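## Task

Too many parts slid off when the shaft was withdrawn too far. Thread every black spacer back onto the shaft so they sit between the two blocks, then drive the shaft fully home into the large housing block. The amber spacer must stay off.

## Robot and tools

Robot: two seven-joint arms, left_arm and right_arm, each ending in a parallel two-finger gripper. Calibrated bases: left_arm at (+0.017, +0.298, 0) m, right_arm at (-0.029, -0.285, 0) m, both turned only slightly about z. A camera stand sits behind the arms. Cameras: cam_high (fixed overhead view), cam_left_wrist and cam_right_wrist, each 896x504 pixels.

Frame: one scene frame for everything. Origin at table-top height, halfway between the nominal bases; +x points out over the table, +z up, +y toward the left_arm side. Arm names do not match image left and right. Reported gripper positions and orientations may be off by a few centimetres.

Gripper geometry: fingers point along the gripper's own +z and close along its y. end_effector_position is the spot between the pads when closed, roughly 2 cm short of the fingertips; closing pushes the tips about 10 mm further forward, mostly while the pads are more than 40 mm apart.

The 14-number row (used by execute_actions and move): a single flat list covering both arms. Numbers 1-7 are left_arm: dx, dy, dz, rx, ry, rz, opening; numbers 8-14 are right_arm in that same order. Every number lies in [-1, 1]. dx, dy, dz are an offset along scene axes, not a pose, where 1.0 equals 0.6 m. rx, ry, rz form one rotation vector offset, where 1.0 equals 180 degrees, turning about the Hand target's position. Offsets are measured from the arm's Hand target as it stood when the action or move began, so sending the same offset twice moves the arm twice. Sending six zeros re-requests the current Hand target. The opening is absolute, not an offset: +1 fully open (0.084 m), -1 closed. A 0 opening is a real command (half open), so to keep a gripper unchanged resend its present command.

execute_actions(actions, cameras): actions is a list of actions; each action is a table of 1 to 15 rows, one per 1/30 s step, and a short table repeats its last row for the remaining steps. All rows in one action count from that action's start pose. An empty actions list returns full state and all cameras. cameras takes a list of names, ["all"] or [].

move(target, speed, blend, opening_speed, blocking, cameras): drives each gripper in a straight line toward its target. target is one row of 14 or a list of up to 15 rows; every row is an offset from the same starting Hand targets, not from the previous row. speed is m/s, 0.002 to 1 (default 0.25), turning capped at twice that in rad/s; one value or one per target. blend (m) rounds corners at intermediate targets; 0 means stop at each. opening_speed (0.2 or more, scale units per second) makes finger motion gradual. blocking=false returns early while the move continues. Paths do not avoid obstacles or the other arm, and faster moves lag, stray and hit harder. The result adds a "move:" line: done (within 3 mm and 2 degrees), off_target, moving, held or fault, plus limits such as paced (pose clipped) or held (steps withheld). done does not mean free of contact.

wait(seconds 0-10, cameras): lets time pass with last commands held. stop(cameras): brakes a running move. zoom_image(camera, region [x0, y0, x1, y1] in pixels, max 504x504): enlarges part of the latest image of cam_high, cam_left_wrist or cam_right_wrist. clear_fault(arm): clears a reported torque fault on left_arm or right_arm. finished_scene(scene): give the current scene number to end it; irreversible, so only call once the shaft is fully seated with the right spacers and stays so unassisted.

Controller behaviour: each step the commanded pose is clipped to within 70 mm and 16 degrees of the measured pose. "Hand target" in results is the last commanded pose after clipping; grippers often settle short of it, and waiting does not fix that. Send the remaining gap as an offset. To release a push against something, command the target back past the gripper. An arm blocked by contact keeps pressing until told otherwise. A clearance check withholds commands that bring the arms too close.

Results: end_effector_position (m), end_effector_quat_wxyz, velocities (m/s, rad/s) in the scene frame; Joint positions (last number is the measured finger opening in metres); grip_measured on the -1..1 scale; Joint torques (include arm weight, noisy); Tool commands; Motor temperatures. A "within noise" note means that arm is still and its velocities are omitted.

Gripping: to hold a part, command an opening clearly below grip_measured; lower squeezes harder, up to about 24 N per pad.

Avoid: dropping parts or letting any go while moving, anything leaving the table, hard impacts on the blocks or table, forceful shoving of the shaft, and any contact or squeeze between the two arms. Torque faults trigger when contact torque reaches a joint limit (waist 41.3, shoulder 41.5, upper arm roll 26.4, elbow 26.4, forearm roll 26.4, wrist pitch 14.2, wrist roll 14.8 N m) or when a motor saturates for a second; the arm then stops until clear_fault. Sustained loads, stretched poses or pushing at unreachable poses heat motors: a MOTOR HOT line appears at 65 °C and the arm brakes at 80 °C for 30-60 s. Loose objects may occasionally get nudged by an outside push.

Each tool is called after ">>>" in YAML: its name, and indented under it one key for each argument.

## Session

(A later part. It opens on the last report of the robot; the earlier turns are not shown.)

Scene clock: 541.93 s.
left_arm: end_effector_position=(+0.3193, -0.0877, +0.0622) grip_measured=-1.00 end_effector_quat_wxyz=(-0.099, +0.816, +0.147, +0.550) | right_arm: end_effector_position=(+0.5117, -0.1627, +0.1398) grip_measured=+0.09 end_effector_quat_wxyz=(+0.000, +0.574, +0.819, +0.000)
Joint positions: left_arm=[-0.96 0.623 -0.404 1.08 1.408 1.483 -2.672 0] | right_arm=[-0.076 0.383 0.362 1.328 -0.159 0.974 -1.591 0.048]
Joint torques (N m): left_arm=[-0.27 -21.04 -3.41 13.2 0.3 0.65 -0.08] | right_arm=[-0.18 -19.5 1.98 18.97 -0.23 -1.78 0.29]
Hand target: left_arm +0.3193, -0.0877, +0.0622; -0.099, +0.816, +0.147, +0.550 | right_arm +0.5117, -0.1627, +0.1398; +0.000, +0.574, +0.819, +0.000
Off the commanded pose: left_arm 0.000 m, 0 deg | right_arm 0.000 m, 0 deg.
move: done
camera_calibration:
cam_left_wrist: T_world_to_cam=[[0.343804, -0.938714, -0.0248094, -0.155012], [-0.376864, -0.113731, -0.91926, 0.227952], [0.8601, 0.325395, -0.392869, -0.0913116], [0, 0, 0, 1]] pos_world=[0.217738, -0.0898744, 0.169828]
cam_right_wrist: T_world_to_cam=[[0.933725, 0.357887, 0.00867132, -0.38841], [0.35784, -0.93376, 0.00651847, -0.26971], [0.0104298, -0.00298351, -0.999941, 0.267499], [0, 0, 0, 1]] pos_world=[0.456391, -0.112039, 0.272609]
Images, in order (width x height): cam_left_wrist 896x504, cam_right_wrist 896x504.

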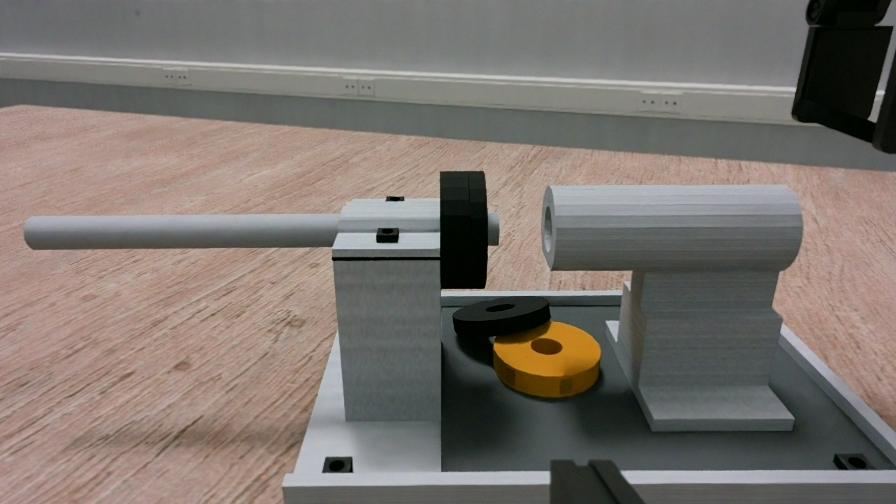

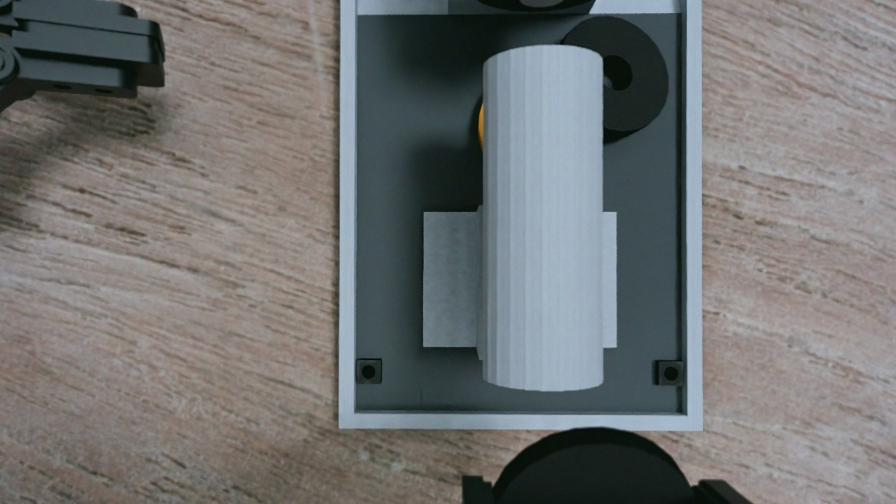

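>>> move:
  target: [0,0,0,0,0,0,-1,-0.0116,0.0116,-0.065,0,0,0,-0.4]
  speed: 0.1
  cameras: ["cam_left_wrist","cam_right_wrist"]

Scene clock: 555.33 s.
left_arm: end_effector_position=(+0.3193, -0.0877, +0.0622) grip_measured=-1.00 end_effector_quat_wxyz=(-0.099, +0.816, +0.147, +0.550) | right_arm: end_effector_position=(+0.5048, -0.1558, +0.1009) grip_measured=+0.09 end_effector_quat_wxyz=(+0.000, +0.574, +0.819, +0.000)
Joint positions: left_arm=[-0.96 0.623 -0.404 1.08 1.408 1.483 -2.672 0] | right_arm=[-0.06 0.424 0.354 1.266 -0.186 0.873 -1.557 0.048]
Joint torques (N m): left_arm=[-0.24 -21.02 -3.35 13.18 0.36 0.67 -0.16] | right_arm=[2.37 -18.18 3 16.9 -0.06 -1.52 0.3]
Hand target: left_arm +0.3193, -0.0877, +0.0622; -0.099, +0.816, +0.147, +0.550 | right_arm +0.5047, -0.1558, +0.1008; +0.000, +0.574, +0.819, +0.000
Off the commanded pose: left_arm 0.000 m, 0 deg | right_arm 0.000 m, 0 deg.
move: done
camera_calibration:
cam_left_wrist: T_world_to_cam=[[0.343804, -0.938714, -0.0248094, -0.155012], [-0.376864, -0.113731, -0.91926, 0.227952], [0.8601, 0.325395, -0.392869, -0.0913116], [0, 0, 0, 1]] pos_world=[0.217738, -0.0898744, 0.169828]
cam_right_wrist: T_world_to_cam=[[0.933724, 0.357888, 0.00872889, -0.384054], [0.35784, -0.933759, 0.00664761, -0.260444], [0.0105298, -0.00308349, -0.99994, 0.228539], [0, 0, 0, 1]] pos_world=[0.449391, -0.105039, 0.233609]
Images, in order (width x height): cam_left_wrist 896x504, cam_right_wrist 896x504.

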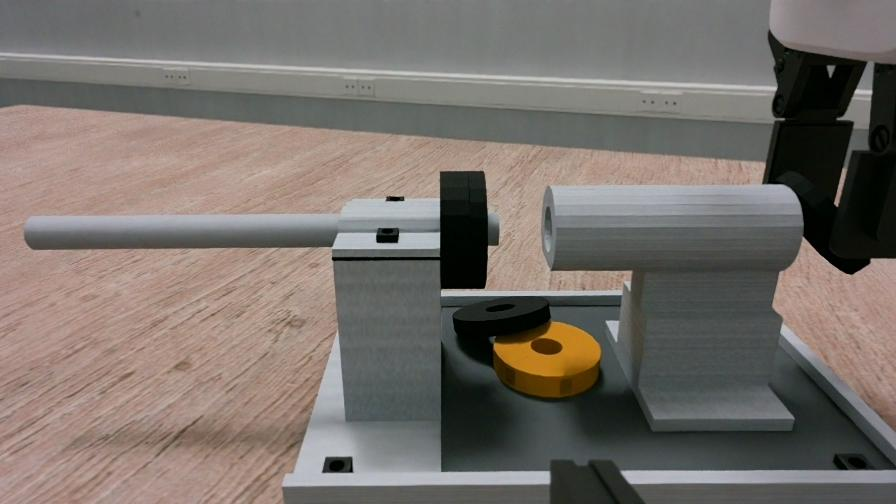

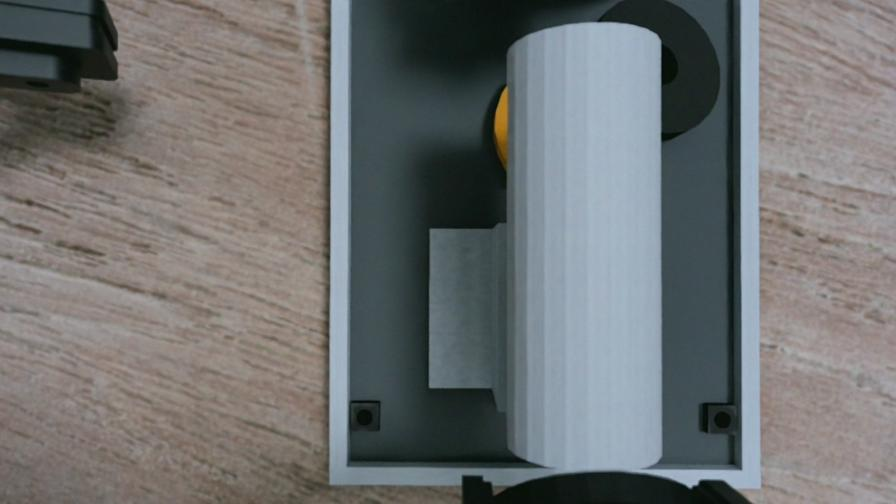

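>>> move:
  target:
    - [0,0,0,0,0,0,-1,0,0,-0.020,0,0,0,-0.4]
    - [0,0,0,0,0,0,-1,-0.0042,0.0109,-0.025,0,0,0,-0.4]
  speed: 0.05
  cameras: ["cam_left_wrist","cam_right_wrist"]

Scene clock: 565.03 s.
left_arm: end_effector_position=(+0.3193, -0.0877, +0.0622) grip_measured=-1.00 end_effector_quat_wxyz=(-0.099, +0.816, +0.147, +0.550) | right_arm: end_effector_position=(+0.5022, -0.1492, +0.0858) grip_measured=+0.09 end_effector_quat_wxyz=(+0.000, +0.574, +0.819, +0.000)
Joint positions: left_arm=[-0.96 0.623 -0.404 1.08 1.408 1.483 -2.672 0] | right_arm=[-0.046 0.447 0.351 1.251 -0.2 0.838 -1.535 0.048]
Joint torques (N m): left_arm=[-0.26 -21 -3.42 13.24 0.28 0.6 -0.11] | right_arm=[3.62 -19.22 4.25 17.98 0.05 -1.99 0.28]
Hand target: left_arm +0.3193, -0.0877, +0.0622; -0.099, +0.816, +0.147, +0.550 | right_arm +0.5022, -0.1492, +0.0858; +0.000, +0.574, +0.819, +0.000
Off the commanded pose: left_arm 0.000 m, 0 deg | right_arm 0.000 m, 0 deg.
move: done
camera_calibration:
cam_left_wrist: T_world_to_cam=[[0.343804, -0.938714, -0.0248094, -0.155012], [-0.376864, -0.113731, -0.91926, 0.227952], [0.8601, 0.325395, -0.392869, -0.0913116], [0, 0, 0, 1]] pos_world=[0.217738, -0.0898744, 0.169828]
cam_right_wrist: T_world_to_cam=[[0.933724, 0.357889, 0.00863553, -0.383895], [0.357841, -0.933759, 0.00661183, -0.253373], [0.0104298, -0.00308348, -0.999941, 0.213632], [0, 0, 0, 1]] pos_world=[0.446891, -0.0985392, 0.218609]
Images, in order (width x height): cam_left_wrist 896x504, cam_right_wrist 896x504.

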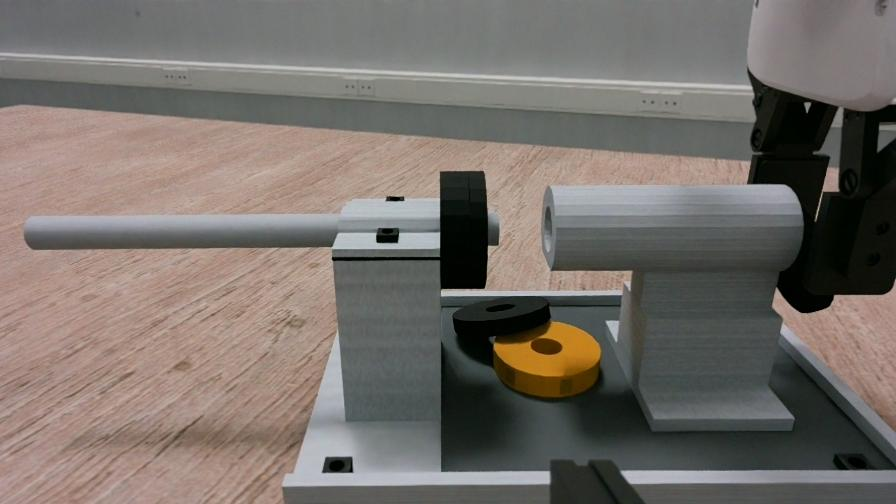

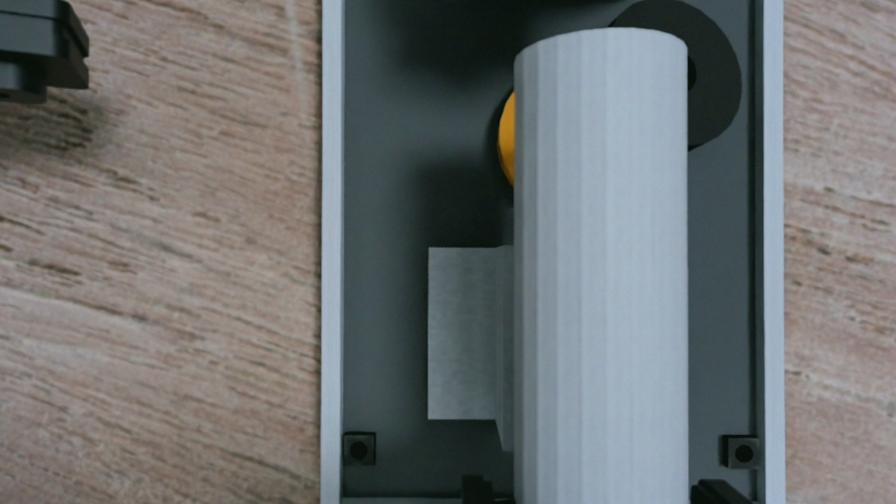

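>>> move:
  target:
    - [0,0,0,0,0,0,-1,-0.0018,0.0044,0,0,0,0,-0.4]
    - [0,0,0,0,0,0,-1,0.006,-0.0156,0,0,0,0,-0.4]
    - [0,0,0,0,0,0,-1,0.006,-0.0156,0.07,0,0,0,-0.4]
  speed: [0.03,0.05,0.15]
  cameras: ["cam_left_wrist","cam_right_wrist"]

>>> zoom_image:
  camera: "cam_left_wrist"
  region: [696, 60, 896, 260]

Scene clock: 579.83 s.
left_arm: end_effector_position=(+0.3193, -0.0877, +0.0622) grip_measured=-1.00 end_effector_quat_wxyz=(-0.099, +0.816, +0.147, +0.550) | right_arm: end_effector_position=(+0.5058, -0.1586, +0.1278) grip_measured=+0.09 end_effector_quat_wxyz=(+0.000, +0.574, +0.819, +0.000)
Joint positions: left_arm=[-0.96 0.623 -0.404 1.08 1.408 1.483 -2.672 0] | right_arm=[-0.071 0.384 0.363 1.292 -0.164 0.938 -1.577 0.048]
Joint torques (N m): left_arm=[-0.09 -21.24 -3.37 13.17 0.34 0.6 -0.08] | right_arm=[-0.52 -19.46 2.64 19.48 0.12 -1.5 -0.12]
Hand target: left_arm +0.3193, -0.0877, +0.0622; -0.099, +0.816, +0.147, +0.550 | right_arm +0.5058, -0.1586, +0.1278; +0.000, +0.574, +0.819, +0.000
Off the commanded pose: left_arm 0.000 m, 0 deg | right_arm 0.000 m, 0 deg.
move: done
camera_calibration:
cam_left_wrist: T_world_to_cam=[[0.343804, -0.938714, -0.0248094, -0.155012], [-0.376864, -0.113731, -0.91926, 0.227952], [0.8601, 0.325395, -0.392869, -0.0913116], [0, 0, 0, 1]] pos_world=[0.217738, -0.0898744, 0.169828]
cam_right_wrist: T_world_to_cam=[[0.933725, 0.35789, 0.00854217, -0.38423], [0.357843, -0.933759, 0.00657605, -0.263707], [0.0103298, -0.00308347, -0.999942, 0.255508], [0, 0, 0, 1]] pos_world=[0.450491, -0.107939, 0.260509]
Images, in order (width x height): cam_left_wrist 896x504, cam_right_wrist 896x504.

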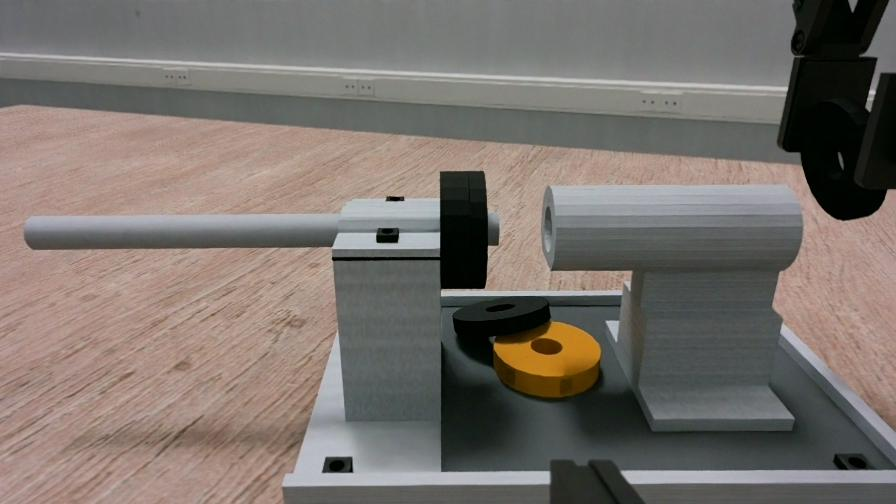

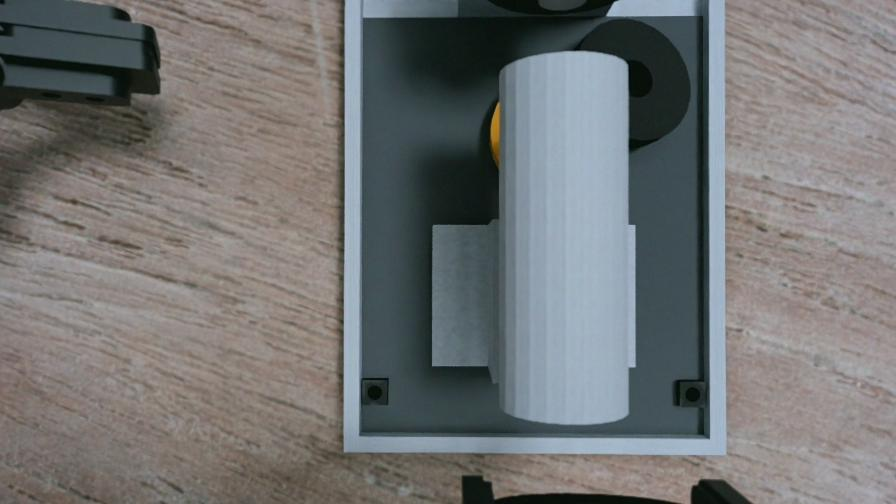

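Scaled by 2.520 from the camera's 896x504 image, which has a finer 1280x720 frame.

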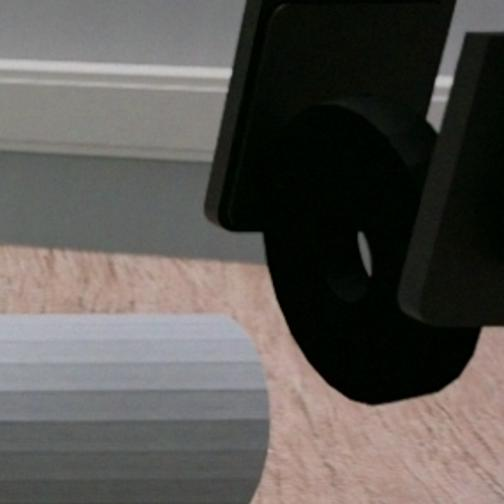

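>>> move:
  target:
    - [0,0,0,0,0,0,-1,0,0,0.06,0,0,0,-0.4]
    - [0,0,0,0,0,0,-1,-0.0668,0.1923,0.06,0,0,0,-0.4]
    - [0,0,0,0,0,0,-1,-0.0668,0.1923,0.01,0,0,0.003,-0.4]
  speed: 0.2
  blend: [0.01,0.01,0]
  cameras: ["cam_left_wrist","cam_right_wrist"]

Scene clock: 587.47 s.
left_arm: end_effector_position=(+0.3193, -0.0877, +0.0622) grip_measured=-1.00 end_effector_quat_wxyz=(-0.099, +0.816, +0.147, +0.550) | right_arm: end_effector_position=(+0.4660, -0.0430, +0.1341) grip_measured=+0.10 end_effector_quat_wxyz=(+0.000, +0.570, +0.822, +0.001) end_effector_velocity=(-0.005, -0.003, -0.007) end_effector_angular_velocity=(-0.010, +0.021, +0.000)
Joint positions: left_arm=[-0.96 0.623 -0.404 1.08 1.408 1.483 -2.672 0] | right_arm=[0.092 0.388 0.432 1.305 -0.194 0.957 -1.344 0.048]
Joint velocities: left_arm=[within noise] | right_arm=[0 0.007 -0.001 -0.005 0 0.012 0 0]
Joint torques (N m): left_arm=[-0.11 -21.34 -3.34 13.11 0.35 0.62 -0.16] | right_arm=[-5.51 -6.07 -4.38 -1.51 -1.4 4.35 0.19]
Hand target: left_arm +0.3193, -0.0877, +0.0622; -0.099, +0.816, +0.147, +0.550 | right_arm +0.4657, -0.0432, +0.1338; +0.000, +0.570, +0.822, +0.000
Off the commanded pose: left_arm 0.000 m, 0 deg | right_arm 0.000 m, 0 deg.
move: done
camera_calibration:
cam_left_wrist: T_world_to_cam=[[0.343804, -0.938714, -0.0248094, -0.155012], [-0.376864, -0.113731, -0.91926, 0.227952], [0.8601, 0.325395, -0.392869, -0.0913116], [0, 0, 0, 1]] pos_world=[0.217738, -0.0898744, 0.169828]
cam_right_wrist: T_world_to_cam=[[0.930269, 0.366752, 0.00964715, -0.386574], [0.366704, -0.930315, 0.00645635, -0.145507], [0.0113428, -0.0024685, -0.999933, 0.262157], [0, 0, 0, 1]] pos_world=[0.410002, 0.00705642, 0.266808]
Images, in order (width x height): cam_left_wrist 896x504, cam_right_wrist 896x504.

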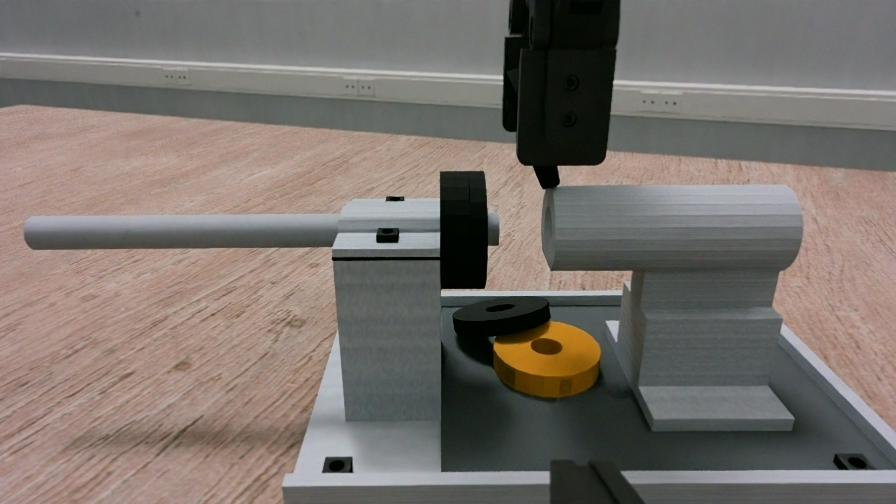

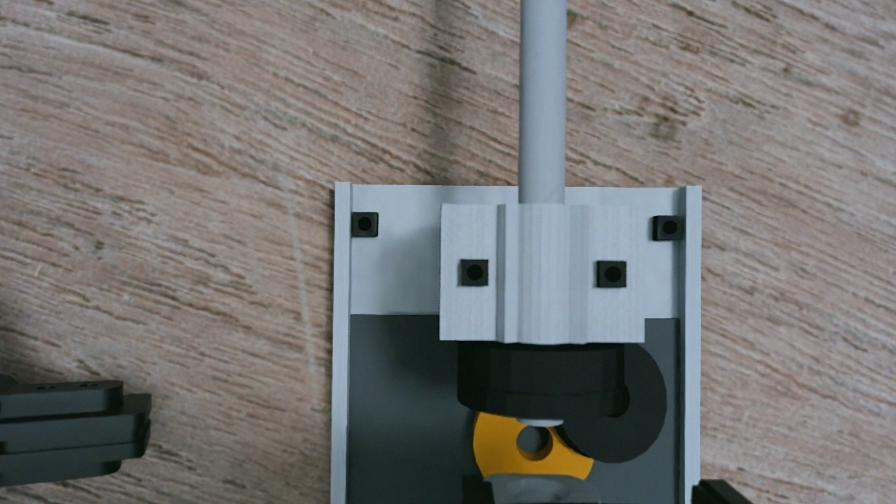

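>>> move:
  target: [0,0,0,0,0,0,-1,-0.0122,0.0112,-0.022,0,0,0,-0.4]
  speed: 0.1
  cameras: ["cam_left_wrist","cam_right_wrist"]

>>> zoom_image:
  camera: "cam_left_wrist"
  region: [420, 100, 640, 320]

Scene clock: 602.43 s.
left_arm: end_effector_position=(+0.3193, -0.0877, +0.0622) grip_measured=-1.00 end_effector_quat_wxyz=(-0.099, +0.816, +0.147, +0.550) | right_arm: end_effector_position=(+0.4583, -0.0365, +0.1205) grip_measured=+0.10 end_effector_quat_wxyz=(-0.001, +0.570, +0.822, +0.000)
Joint positions: left_arm=[-0.96 0.623 -0.404 1.08 1.408 1.483 -2.672 0] | right_arm=[0.105 0.397 0.433 1.274 -0.204 0.921 -1.32 0.048]
Joint torques (N m): left_arm=[-0.14 -21.07 -3.42 13.25 0.28 0.64 -0.12] | right_arm=[-12.96 -13.57 -8.37 10.18 -2.95 1.21 0.36]
Hand target: left_arm +0.3193, -0.0877, +0.0622; -0.099, +0.816, +0.147, +0.550 | right_arm +0.4584, -0.0365, +0.1206; +0.000, +0.570, +0.822, +0.000
Off the commanded pose: left_arm 0.000 m, 0 deg | right_arm 0.000 m, 0 deg.
move: done
camera_calibration:
cam_left_wrist: T_world_to_cam=[[0.343804, -0.938714, -0.0248094, -0.155012], [-0.376864, -0.113731, -0.91926, 0.227952], [0.8601, 0.325395, -0.392869, -0.0913116], [0, 0, 0, 1]] pos_world=[0.217738, -0.0898744, 0.169828]
cam_right_wrist: T_world_to_cam=[[0.930307, 0.36669, 0.00818006, -0.381532], [0.366643, -0.930338, 0.00663162, -0.136549], [0.010042, -0.00317028, -0.999945, 0.249297], [0, 0, 0, 1]] pos_world=[0.402503, 0.0136572, 0.25331]
Images, in order (width x height): cam_left_wrist 896x504, cam_right_wrist 896x504.

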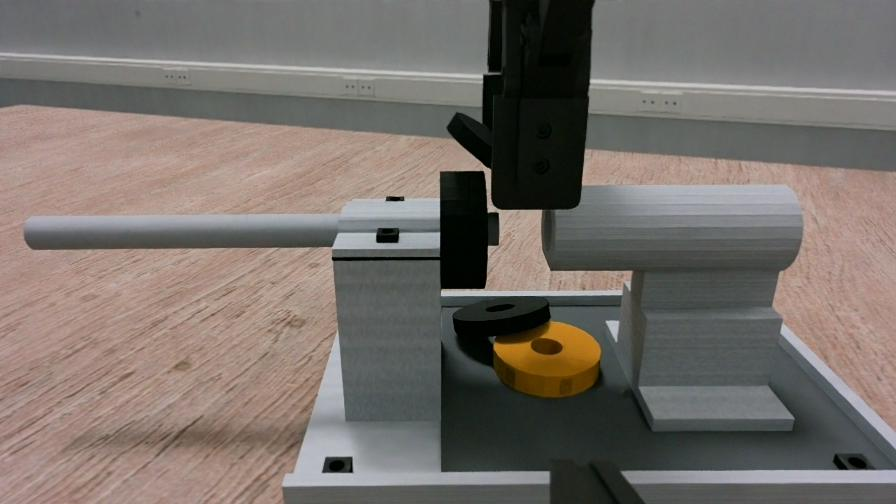

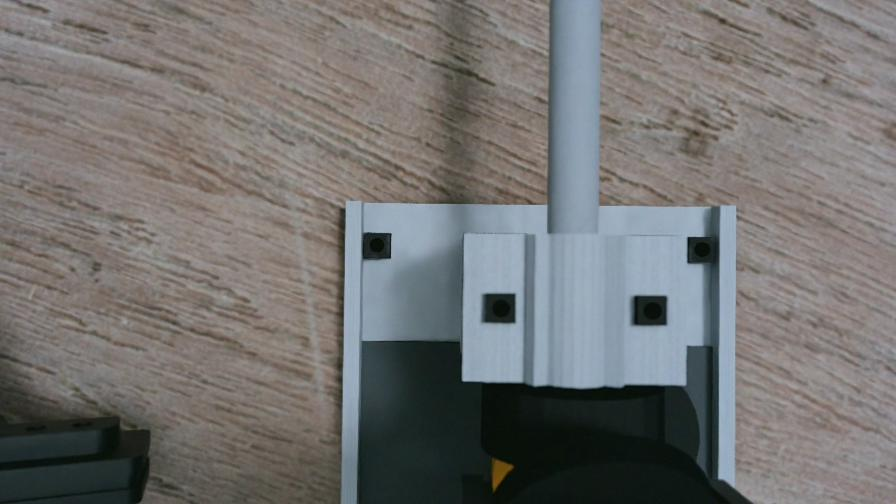

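Scaled by 2.291 from the camera's 896x504 image, which has a finer 1280x720 frame.

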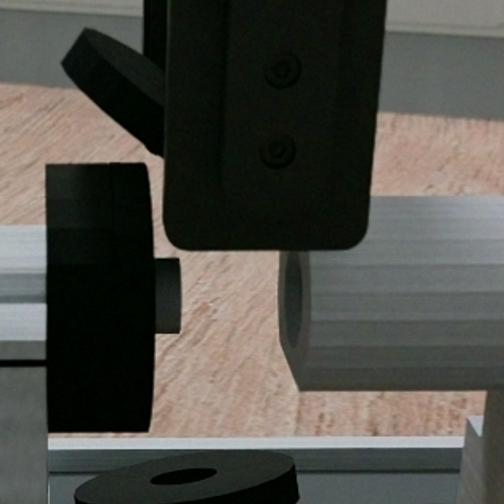

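>>> move:
  target:
    - [0,0,0,0,0,0,-1,0,0,0.07,0,0,0,-0.4]
    - [0,0,0,0,0,0,-1,0.0783,-0.2041,0.07,0,0,0,-0.4]
    - [0,0,0,0,0,0,-1,0.0783,-0.2041,0.007,0,0,0,-0.4]
    - [0,0,0,0,0,0,-1,0.0783,-0.2041,-0.044,0,0,0,-0.4]
  speed: [0.2,0.2,0.2,0.06]
  blend: [0.01,0.01,0,0]
  cameras: ["cam_left_wrist","cam_right_wrist"]

>>> zoom_image:
  camera: "cam_left_wrist"
  region: [696, 60, 896, 340]

Scene clock: 618.40 s.
left_arm: end_effector_position=(+0.3193, -0.0877, +0.0622) grip_measured=-1.00 end_effector_quat_wxyz=(-0.099, +0.816, +0.147, +0.550) | right_arm: end_effector_position=(+0.5054, -0.1590, +0.0943) grip_measured=+0.09 end_effector_quat_wxyz=(+0.000, +0.570, +0.822, +0.000)
Joint positions: left_arm=[-0.96 0.623 -0.404 1.08 1.408 1.483 -2.672 0] | right_arm=[-0.063 0.434 0.35 1.26 -0.191 0.858 -1.569 0.048]
Joint torques (N m): left_arm=[0.03 -21.26 -3.27 13.14 0.35 0.61 -0.14] | right_arm=[2.8 -17.73 2.94 16.51 -0.14 -1.46 0.27]
Hand target: left_arm +0.3193, -0.0877, +0.0622; -0.099, +0.816, +0.147, +0.550 | right_arm +0.5054, -0.1590, +0.0942; +0.000, +0.570, +0.822, +0.000
Off the commanded pose: left_arm 0.000 m, 0 deg | right_arm 0.000 m, 0 deg.
move: done
camera_calibration:
cam_left_wrist: T_world_to_cam=[[0.343804, -0.938714, -0.0248094, -0.155012], [-0.376864, -0.113731, -0.91926, 0.227952], [0.8601, 0.325395, -0.392869, -0.0913116], [0, 0, 0, 1]] pos_world=[0.217738, -0.0898744, 0.169828]
cam_right_wrist: T_world_to_cam=[[0.930319, 0.366648, 0.00871802, -0.380382], [0.3666, -0.930355, 0.00662916, -0.267499], [0.0105414, -0.00297121, -0.99994, 0.221933], [0, 0, 0, 1]] pos_world=[0.449603, -0.108743, 0.227009]
Images, in order (width x height): cam_left_wrist 896x504, cam_right_wrist 896x504.

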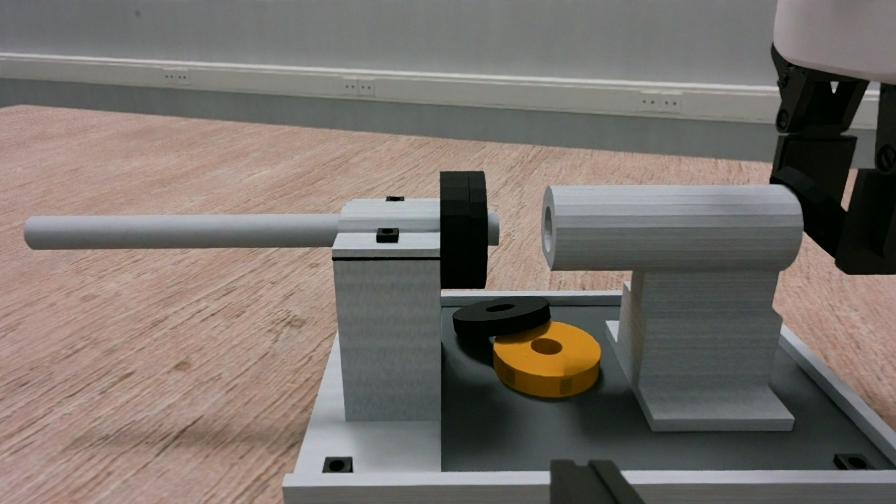

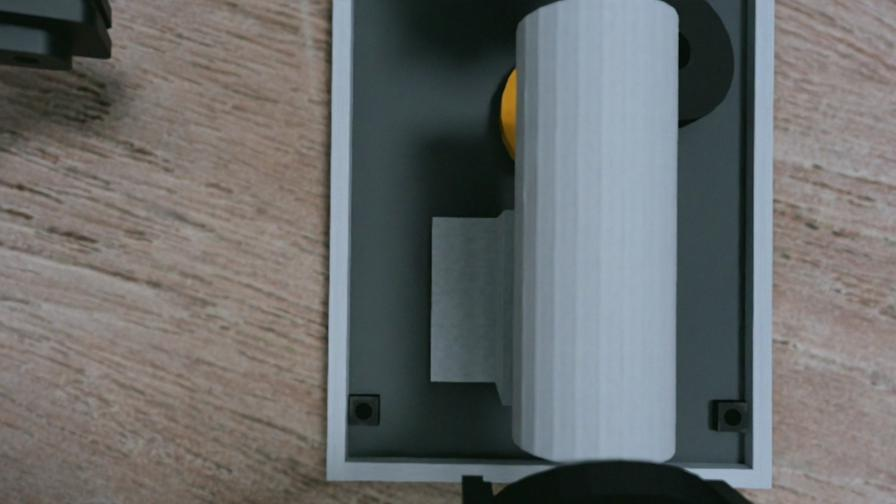

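Scaled by 1.800 from the camera's 896x504 image, which has a finer 1280x720 frame.

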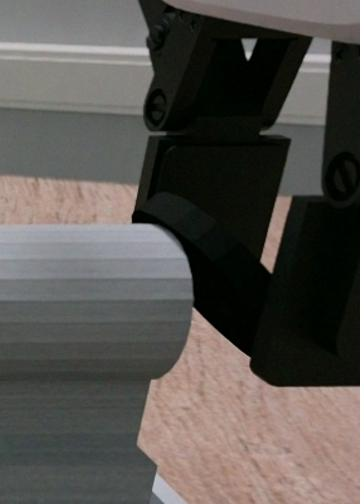

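>>> move:
  target:
    - [0,0,0,0,0,0,-1,0,0,-0.017,0,0,0,-0.4]
    - [0,0,0,0,0,0,-1,-0.0078,0.0202,-0.019,0,0,0,-0.4]
    - [0,0,0,0,0,0,-1,-0.0105,0.0272,-0.019,0,0,0,-0.4]
  speed: 0.04
  cameras: ["cam_left_wrist"]

>>> zoom_image:
  camera: "cam_left_wrist"
  region: [696, 60, 896, 340]

Scene clock: 673.70 s.
left_arm: end_effector_position=(+0.3193, -0.0877, +0.0622) grip_measured=-1.00 end_effector_quat_wxyz=(-0.099, +0.816, +0.147, +0.550) | right_arm: end_effector_position=(+0.4992, -0.1429, +0.0829) grip_measured=+0.09 end_effector_quat_wxyz=(+0.000, +0.570, +0.822, +0.000)
Joint positions: left_arm=[-0.96 0.623 -0.404 1.08 1.408 1.483 -2.672 0] | right_arm=[-0.036 0.448 0.352 1.243 -0.203 0.829 -1.529 0.048]
Joint torques (N m): left_arm=[-0.17 -21.19 -3.38 13.2 0.32 0.6 -0.13] | right_arm=[23.43 -17.64 18.32 14.4 3.86 -2.14 0.25]
Hand target: left_arm +0.3193, -0.0877, +0.0622; -0.099, +0.816, +0.147, +0.550 | right_arm +0.4991, -0.1426, +0.0828; +0.000, +0.570, +0.822, +0.000
Off the commanded pose: left_arm 0.000 m, 0 deg | right_arm 0.000 m, 0 deg.
move: done
camera_calibration:
cam_left_wrist: T_world_to_cam=[[0.343804, -0.938714, -0.0248094, -0.155012], [-0.376864, -0.113731, -0.91926, 0.227952], [0.8601, 0.325395, -0.392869, -0.0913116], [0, 0, 0, 1]] pos_world=[0.217738, -0.0898744, 0.169828]
Images, in order (width x height): cam_left_wrist 896x504.

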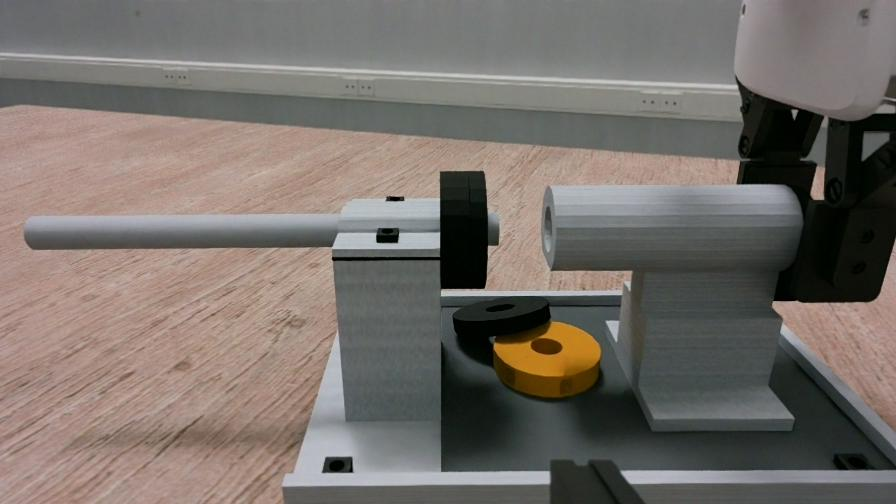

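Scaled by 1.800 from the camera's 896x504 image, which has a finer 1280x720 frame.

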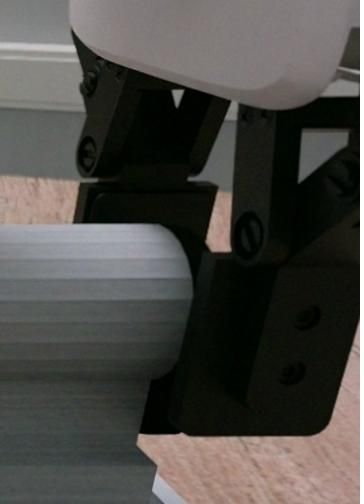

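>>> move:
  target:
    - [0,0,0,0,0,0,-1,0.0072,-0.0187,0,0,0,0,-0.4]
    - [0,0,0,0,0,0,-1,0.0072,-0.0187,0.11,0,0,0,-0.4]
  speed: [0.05,0.15]
  cameras: ["cam_left_wrist"]

>>> zoom_image:
  camera: "cam_left_wrist"
  region: [696, 0, 896, 280]

Scene clock: 680.20 s.
left_arm: end_effector_position=(+0.3193, -0.0877, +0.0622) grip_measured=-1.00 end_effector_quat_wxyz=(-0.099, +0.816, +0.147, +0.550) | right_arm: end_effector_position=(+0.5034, -0.1539, +0.1488) grip_measured=+0.09 end_effector_quat_wxyz=(+0.000, +0.570, +0.822, +0.000)
Joint positions: left_arm=[-0.96 0.623 -0.404 1.08 1.408 1.483 -2.672 0] | right_arm=[-0.068 0.352 0.371 1.311 -0.149 0.987 -1.587 0.048]
Joint torques (N m): left_arm=[-0.2 -21.11 -3.4 13.11 0.29 0.59 -0.17] | right_arm=[-0.72 -18.97 2.53 19.83 0 -1.49 -0.13]
Hand target: left_arm +0.3193, -0.0877, +0.0622; -0.099, +0.816, +0.147, +0.550 | right_arm +0.5034, -0.1539, +0.1488; +0.000, +0.570, +0.822, +0.000
Off the commanded pose: left_arm 0.000 m, 0 deg | right_arm 0.000 m, 0 deg.
move: done
camera_calibration:
cam_left_wrist: T_world_to_cam=[[0.343804, -0.938714, -0.0248094, -0.155012], [-0.376864, -0.113731, -0.91926, 0.227952], [0.8601, 0.325395, -0.392869, -0.0913116], [0, 0, 0, 1]] pos_world=[0.217738, -0.0898744, 0.169828]
Images, in order (width x height): cam_left_wrist 896x504.

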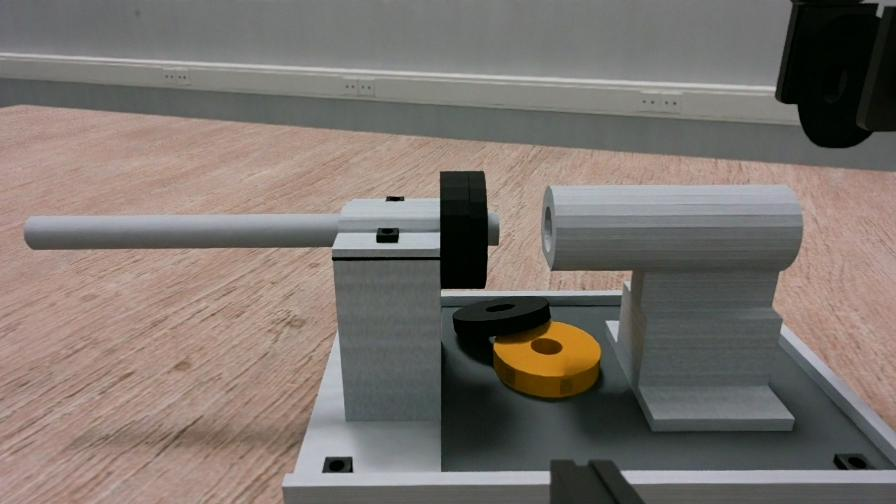

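Scaled by 1.800 from the camera's 896x504 image, which has a finer 1280x720 frame.

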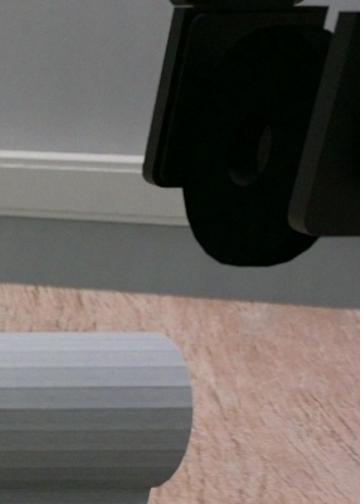

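>>> move:
  target:
    - [0,0,0,0,0,0,-1,0,0,0.03,0,0,0,-0.4]
    - [0,0,0,0,0,0,-1,-0.0775,0.2003,0.03,0,0,0,-0.4]
    - [0,0,0,0,0,0,-1,-0.0775,0.2003,-0.015,0,0,0,-0.4]
  speed: 0.2
  blend: [0.01,0.01,0]
  cameras: ["cam_left_wrist","cam_right_wrist"]

>>> zoom_image:
  camera: "cam_left_wrist"
  region: [420, 60, 640, 280]

Scene clock: 688.00 s.
left_arm: end_effector_position=(+0.3193, -0.0877, +0.0622) grip_measured=-1.00 end_effector_quat_wxyz=(-0.099, +0.816, +0.147, +0.550) | right_arm: end_effector_position=(+0.4569, -0.0337, +0.1399) grip_measured=+0.09 end_effector_quat_wxyz=(+0.000, +0.570, +0.822, +0.000)
Joint positions: left_arm=[-0.96 0.623 -0.404 1.08 1.408 1.483 -2.672 0] | right_arm=[0.104 0.369 0.442 1.295 -0.187 0.966 -1.325 0.048]
Joint torques (N m): left_arm=[0.03 -21.01 -3.39 13.16 0.18 0.64 -0.05] | right_arm=[1.3 -18 2.46 18.86 -0.22 -1.71 0.28]
Hand target: left_arm +0.3193, -0.0877, +0.0622; -0.099, +0.816, +0.147, +0.550 | right_arm +0.4569, -0.0337, +0.1398; +0.000, +0.570, +0.822, +0.000
Off the commanded pose: left_arm 0.000 m, 0 deg | right_arm 0.000 m, 0 deg.
move: done; blend cut to 0.009 m at target 1
camera_calibration:
cam_left_wrist: T_world_to_cam=[[0.343804, -0.938714, -0.0248094, -0.155012], [-0.376864, -0.113731, -0.91926, 0.227952], [0.8601, 0.325395, -0.392869, -0.0913116], [0, 0, 0, 1]] pos_world=[0.217738, -0.0898744, 0.169828]
cam_right_wrist: T_world_to_cam=[[0.930319, 0.366646, 0.00875468, -0.381574], [0.366599, -0.930356, 0.00653614, -0.133515], [0.0105414, -0.00287124, -0.99994, 0.268412], [0, 0, 0, 1]] pos_world=[0.401103, 0.0164569, 0.272609]
Images, in order (width x height): cam_left_wrist 896x504, cam_right_wrist 896x504.

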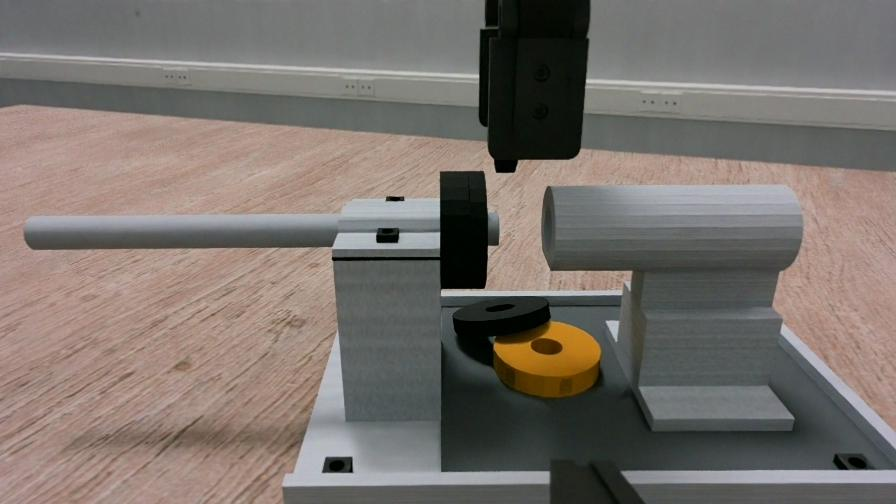

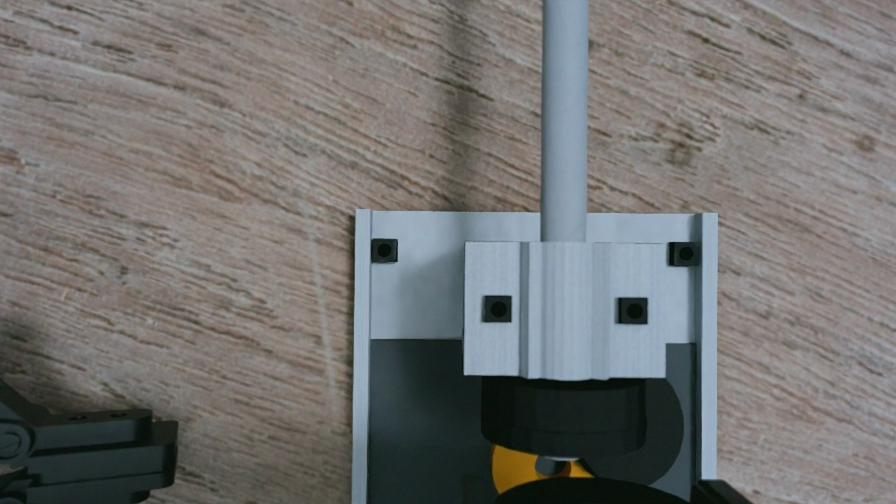

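Scaled by 2.291 from the camera's 896x504 image, which has a finer 1280x720 frame.

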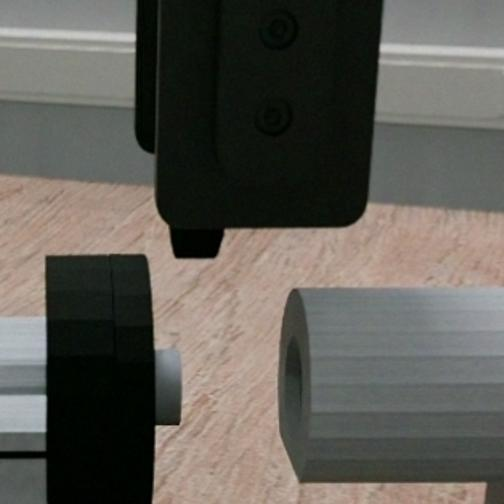

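>>> move:
  target:
    - [0,0,0,0,0,0,-1,0.007,-0.009,0,0,0,0,-0.4]
    - [0,0,0,0,0,0,-1,0.007,-0.009,-0.04,0,0,0,-0.4]
  speed: [0.2,0.08]
  cameras: ["cam_left_wrist","cam_right_wrist"]

>>> zoom_image:
  camera: "cam_left_wrist"
  region: [420, 60, 640, 280]

Scene clock: 699.13 s.
left_arm: end_effector_position=(+0.3193, -0.0877, +0.0622) grip_measured=-1.00 end_effector_quat_wxyz=(-0.099, +0.816, +0.147, +0.550) | right_arm: end_effector_position=(+0.4611, -0.0391, +0.1158) grip_measured=+0.09 end_effector_quat_wxyz=(+0.000, +0.570, +0.822, +0.000)
Joint positions: left_arm=[-0.96 0.623 -0.404 1.08 1.408 1.483 -2.672 0] | right_arm=[0.102 0.408 0.428 1.276 -0.209 0.911 -1.323 0.048]
Joint torques (N m): left_arm=[-0.07 -21.17 -3.35 13.16 0.22 0.63 -0.17] | right_arm=[1.43 -18.34 2.53 18.51 -0.05 -1.76 0.31]
Hand target: left_arm +0.3193, -0.0877, +0.0622; -0.099, +0.816, +0.147, +0.550 | right_arm +0.4611, -0.0391, +0.1158; +0.000, +0.570, +0.822, +0.000
Off the commanded pose: left_arm 0.000 m, 0 deg | right_arm 0.000 m, 0 deg.
move: done
camera_calibration:
cam_left_wrist: T_world_to_cam=[[0.343804, -0.938714, -0.0248094, -0.155012], [-0.376864, -0.113731, -0.91926, 0.227952], [0.8601, 0.325395, -0.392869, -0.0913116], [0, 0, 0, 1]] pos_world=[0.217738, -0.0898744, 0.169828]
cam_right_wrist: T_world_to_cam=[[0.930319, 0.366648, 0.00871802, -0.383319], [0.3666, -0.930355, 0.00662916, -0.139852], [0.0105414, -0.00297121, -0.99994, 0.244355], [0, 0, 0, 1]] pos_world=[0.405303, 0.011157, 0.248609]
Images, in order (width x height): cam_left_wrist 896x504, cam_right_wrist 896x504.

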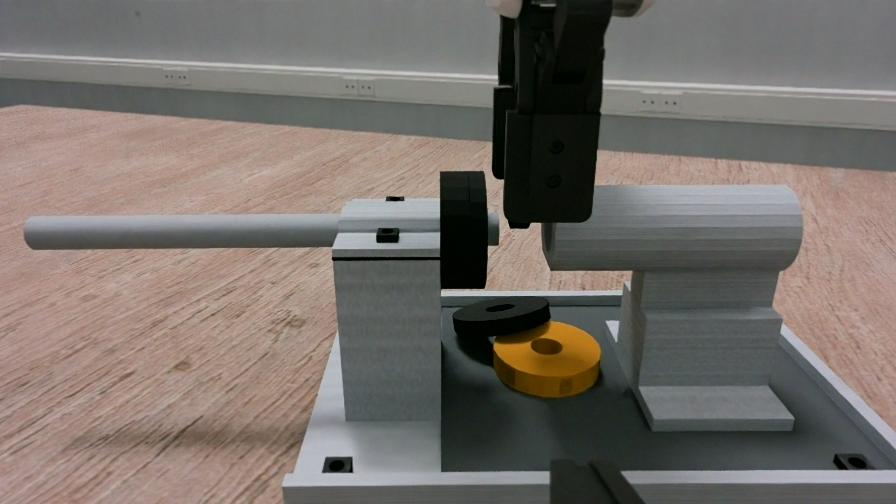

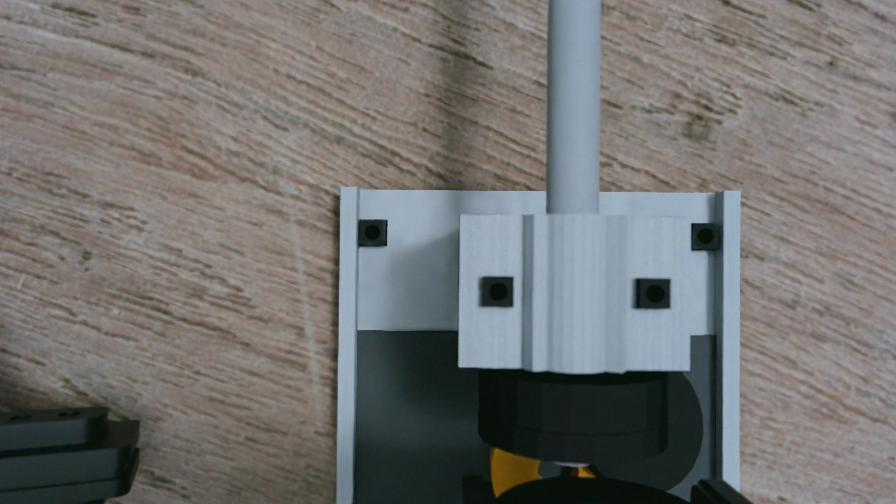

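Scaled by 2.291 from the camera's 896x504 image, which has a finer 1280x720 frame.

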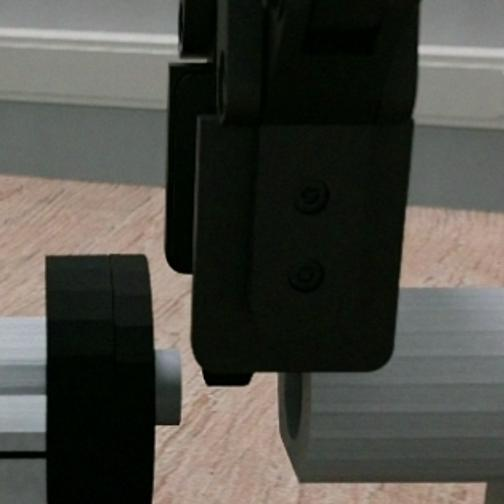

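>>> move:
  target:
    - [0,0,0,0,0,0,-1,0,0,-0.03,0,0,0,-0.4]
  speed: 0.05
  cameras: ["cam_left_wrist","cam_right_wrist"]

>>> zoom_image:
  camera: "cam_right_wrist"
  region: [440, 300, 760, 504]

Scene clock: 705.77 s.
left_arm: end_effector_position=(+0.3193, -0.0877, +0.0622) grip_measured=-1.00 end_effector_quat_wxyz=(-0.099, +0.816, +0.147, +0.550) | right_arm: end_effector_position=(+0.4611, -0.0391, +0.0978) grip_measured=+0.09 end_effector_quat_wxyz=(+0.000, +0.570, +0.822, +0.000)
Joint positions: left_arm=[-0.96 0.623 -0.404 1.08 1.408 1.483 -2.672 0] | right_arm=[0.109 0.436 0.419 1.26 -0.226 0.87 -1.312 0.048]
Joint torques (N m): left_arm=[0 -21.16 -3.41 13.1 0.3 0.63 -0.07] | right_arm=[1.33 -18.54 2.69 18.02 -0.28 -1.73 0.32]
Hand target: left_arm +0.3193, -0.0877, +0.0622; -0.099, +0.816, +0.147, +0.550 | right_arm +0.4611, -0.0391, +0.0978; +0.000, +0.570, +0.822, +0.000
Off the commanded pose: left_arm 0.000 m, 0 deg | right_arm 0.000 m, 0 deg.
move: done
camera_calibration:
cam_left_wrist: T_world_to_cam=[[0.343804, -0.938714, -0.0248094, -0.155012], [-0.376864, -0.113731, -0.91926, 0.227952], [0.8601, 0.325395, -0.392869, -0.0913116], [0, 0, 0, 1]] pos_world=[0.217738, -0.0898744, 0.169828]
cam_right_wrist: T_world_to_cam=[[0.930319, 0.366648, 0.00871802, -0.383125], [0.3666, -0.930355, 0.00662916, -0.139826], [0.0105414, -0.00297121, -0.99994, 0.226356], [0, 0, 0, 1]] pos_world=[0.405303, 0.011057, 0.230609]
Images, in order (width x height): cam_left_wrist 896x504, cam_right_wrist 896x504.

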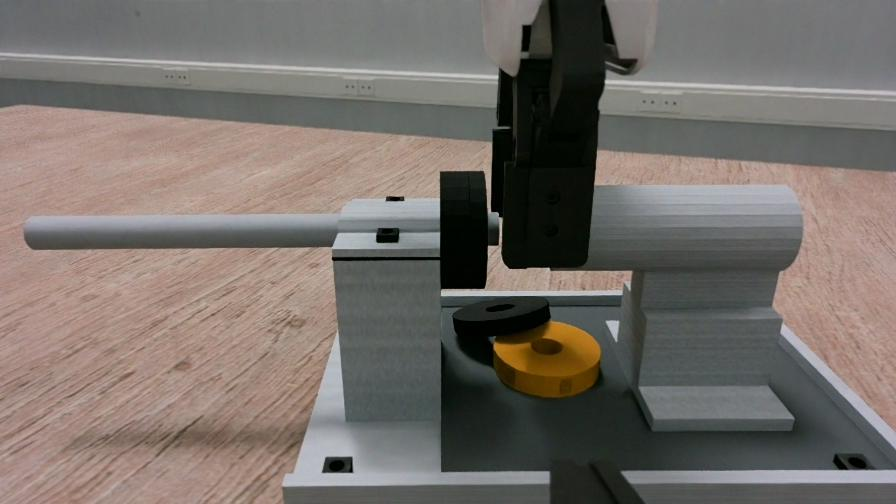

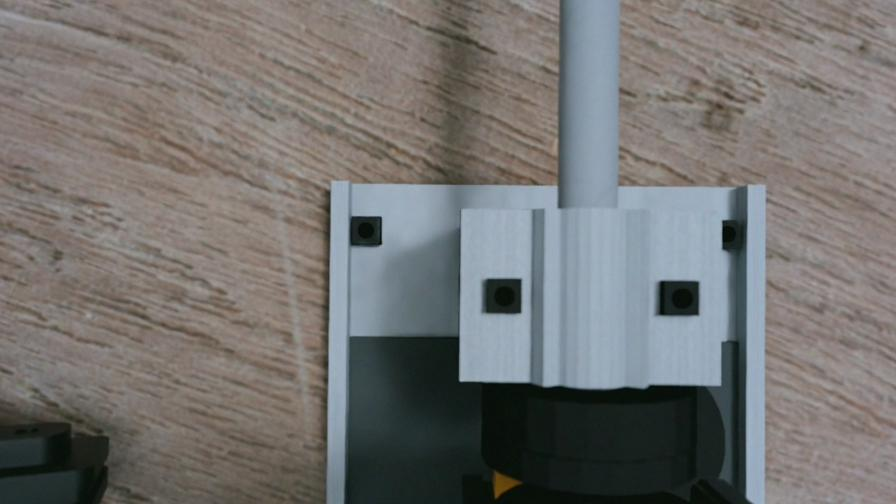

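Scaled by 1.575 from the camera's 896x504 image, which has a finer 1280x720 frame.

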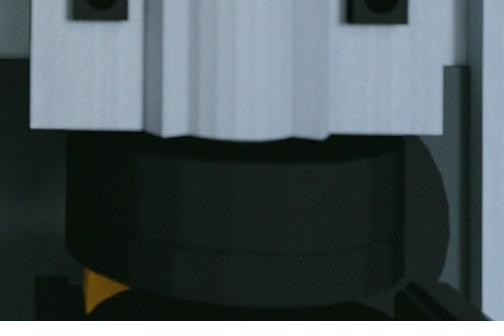

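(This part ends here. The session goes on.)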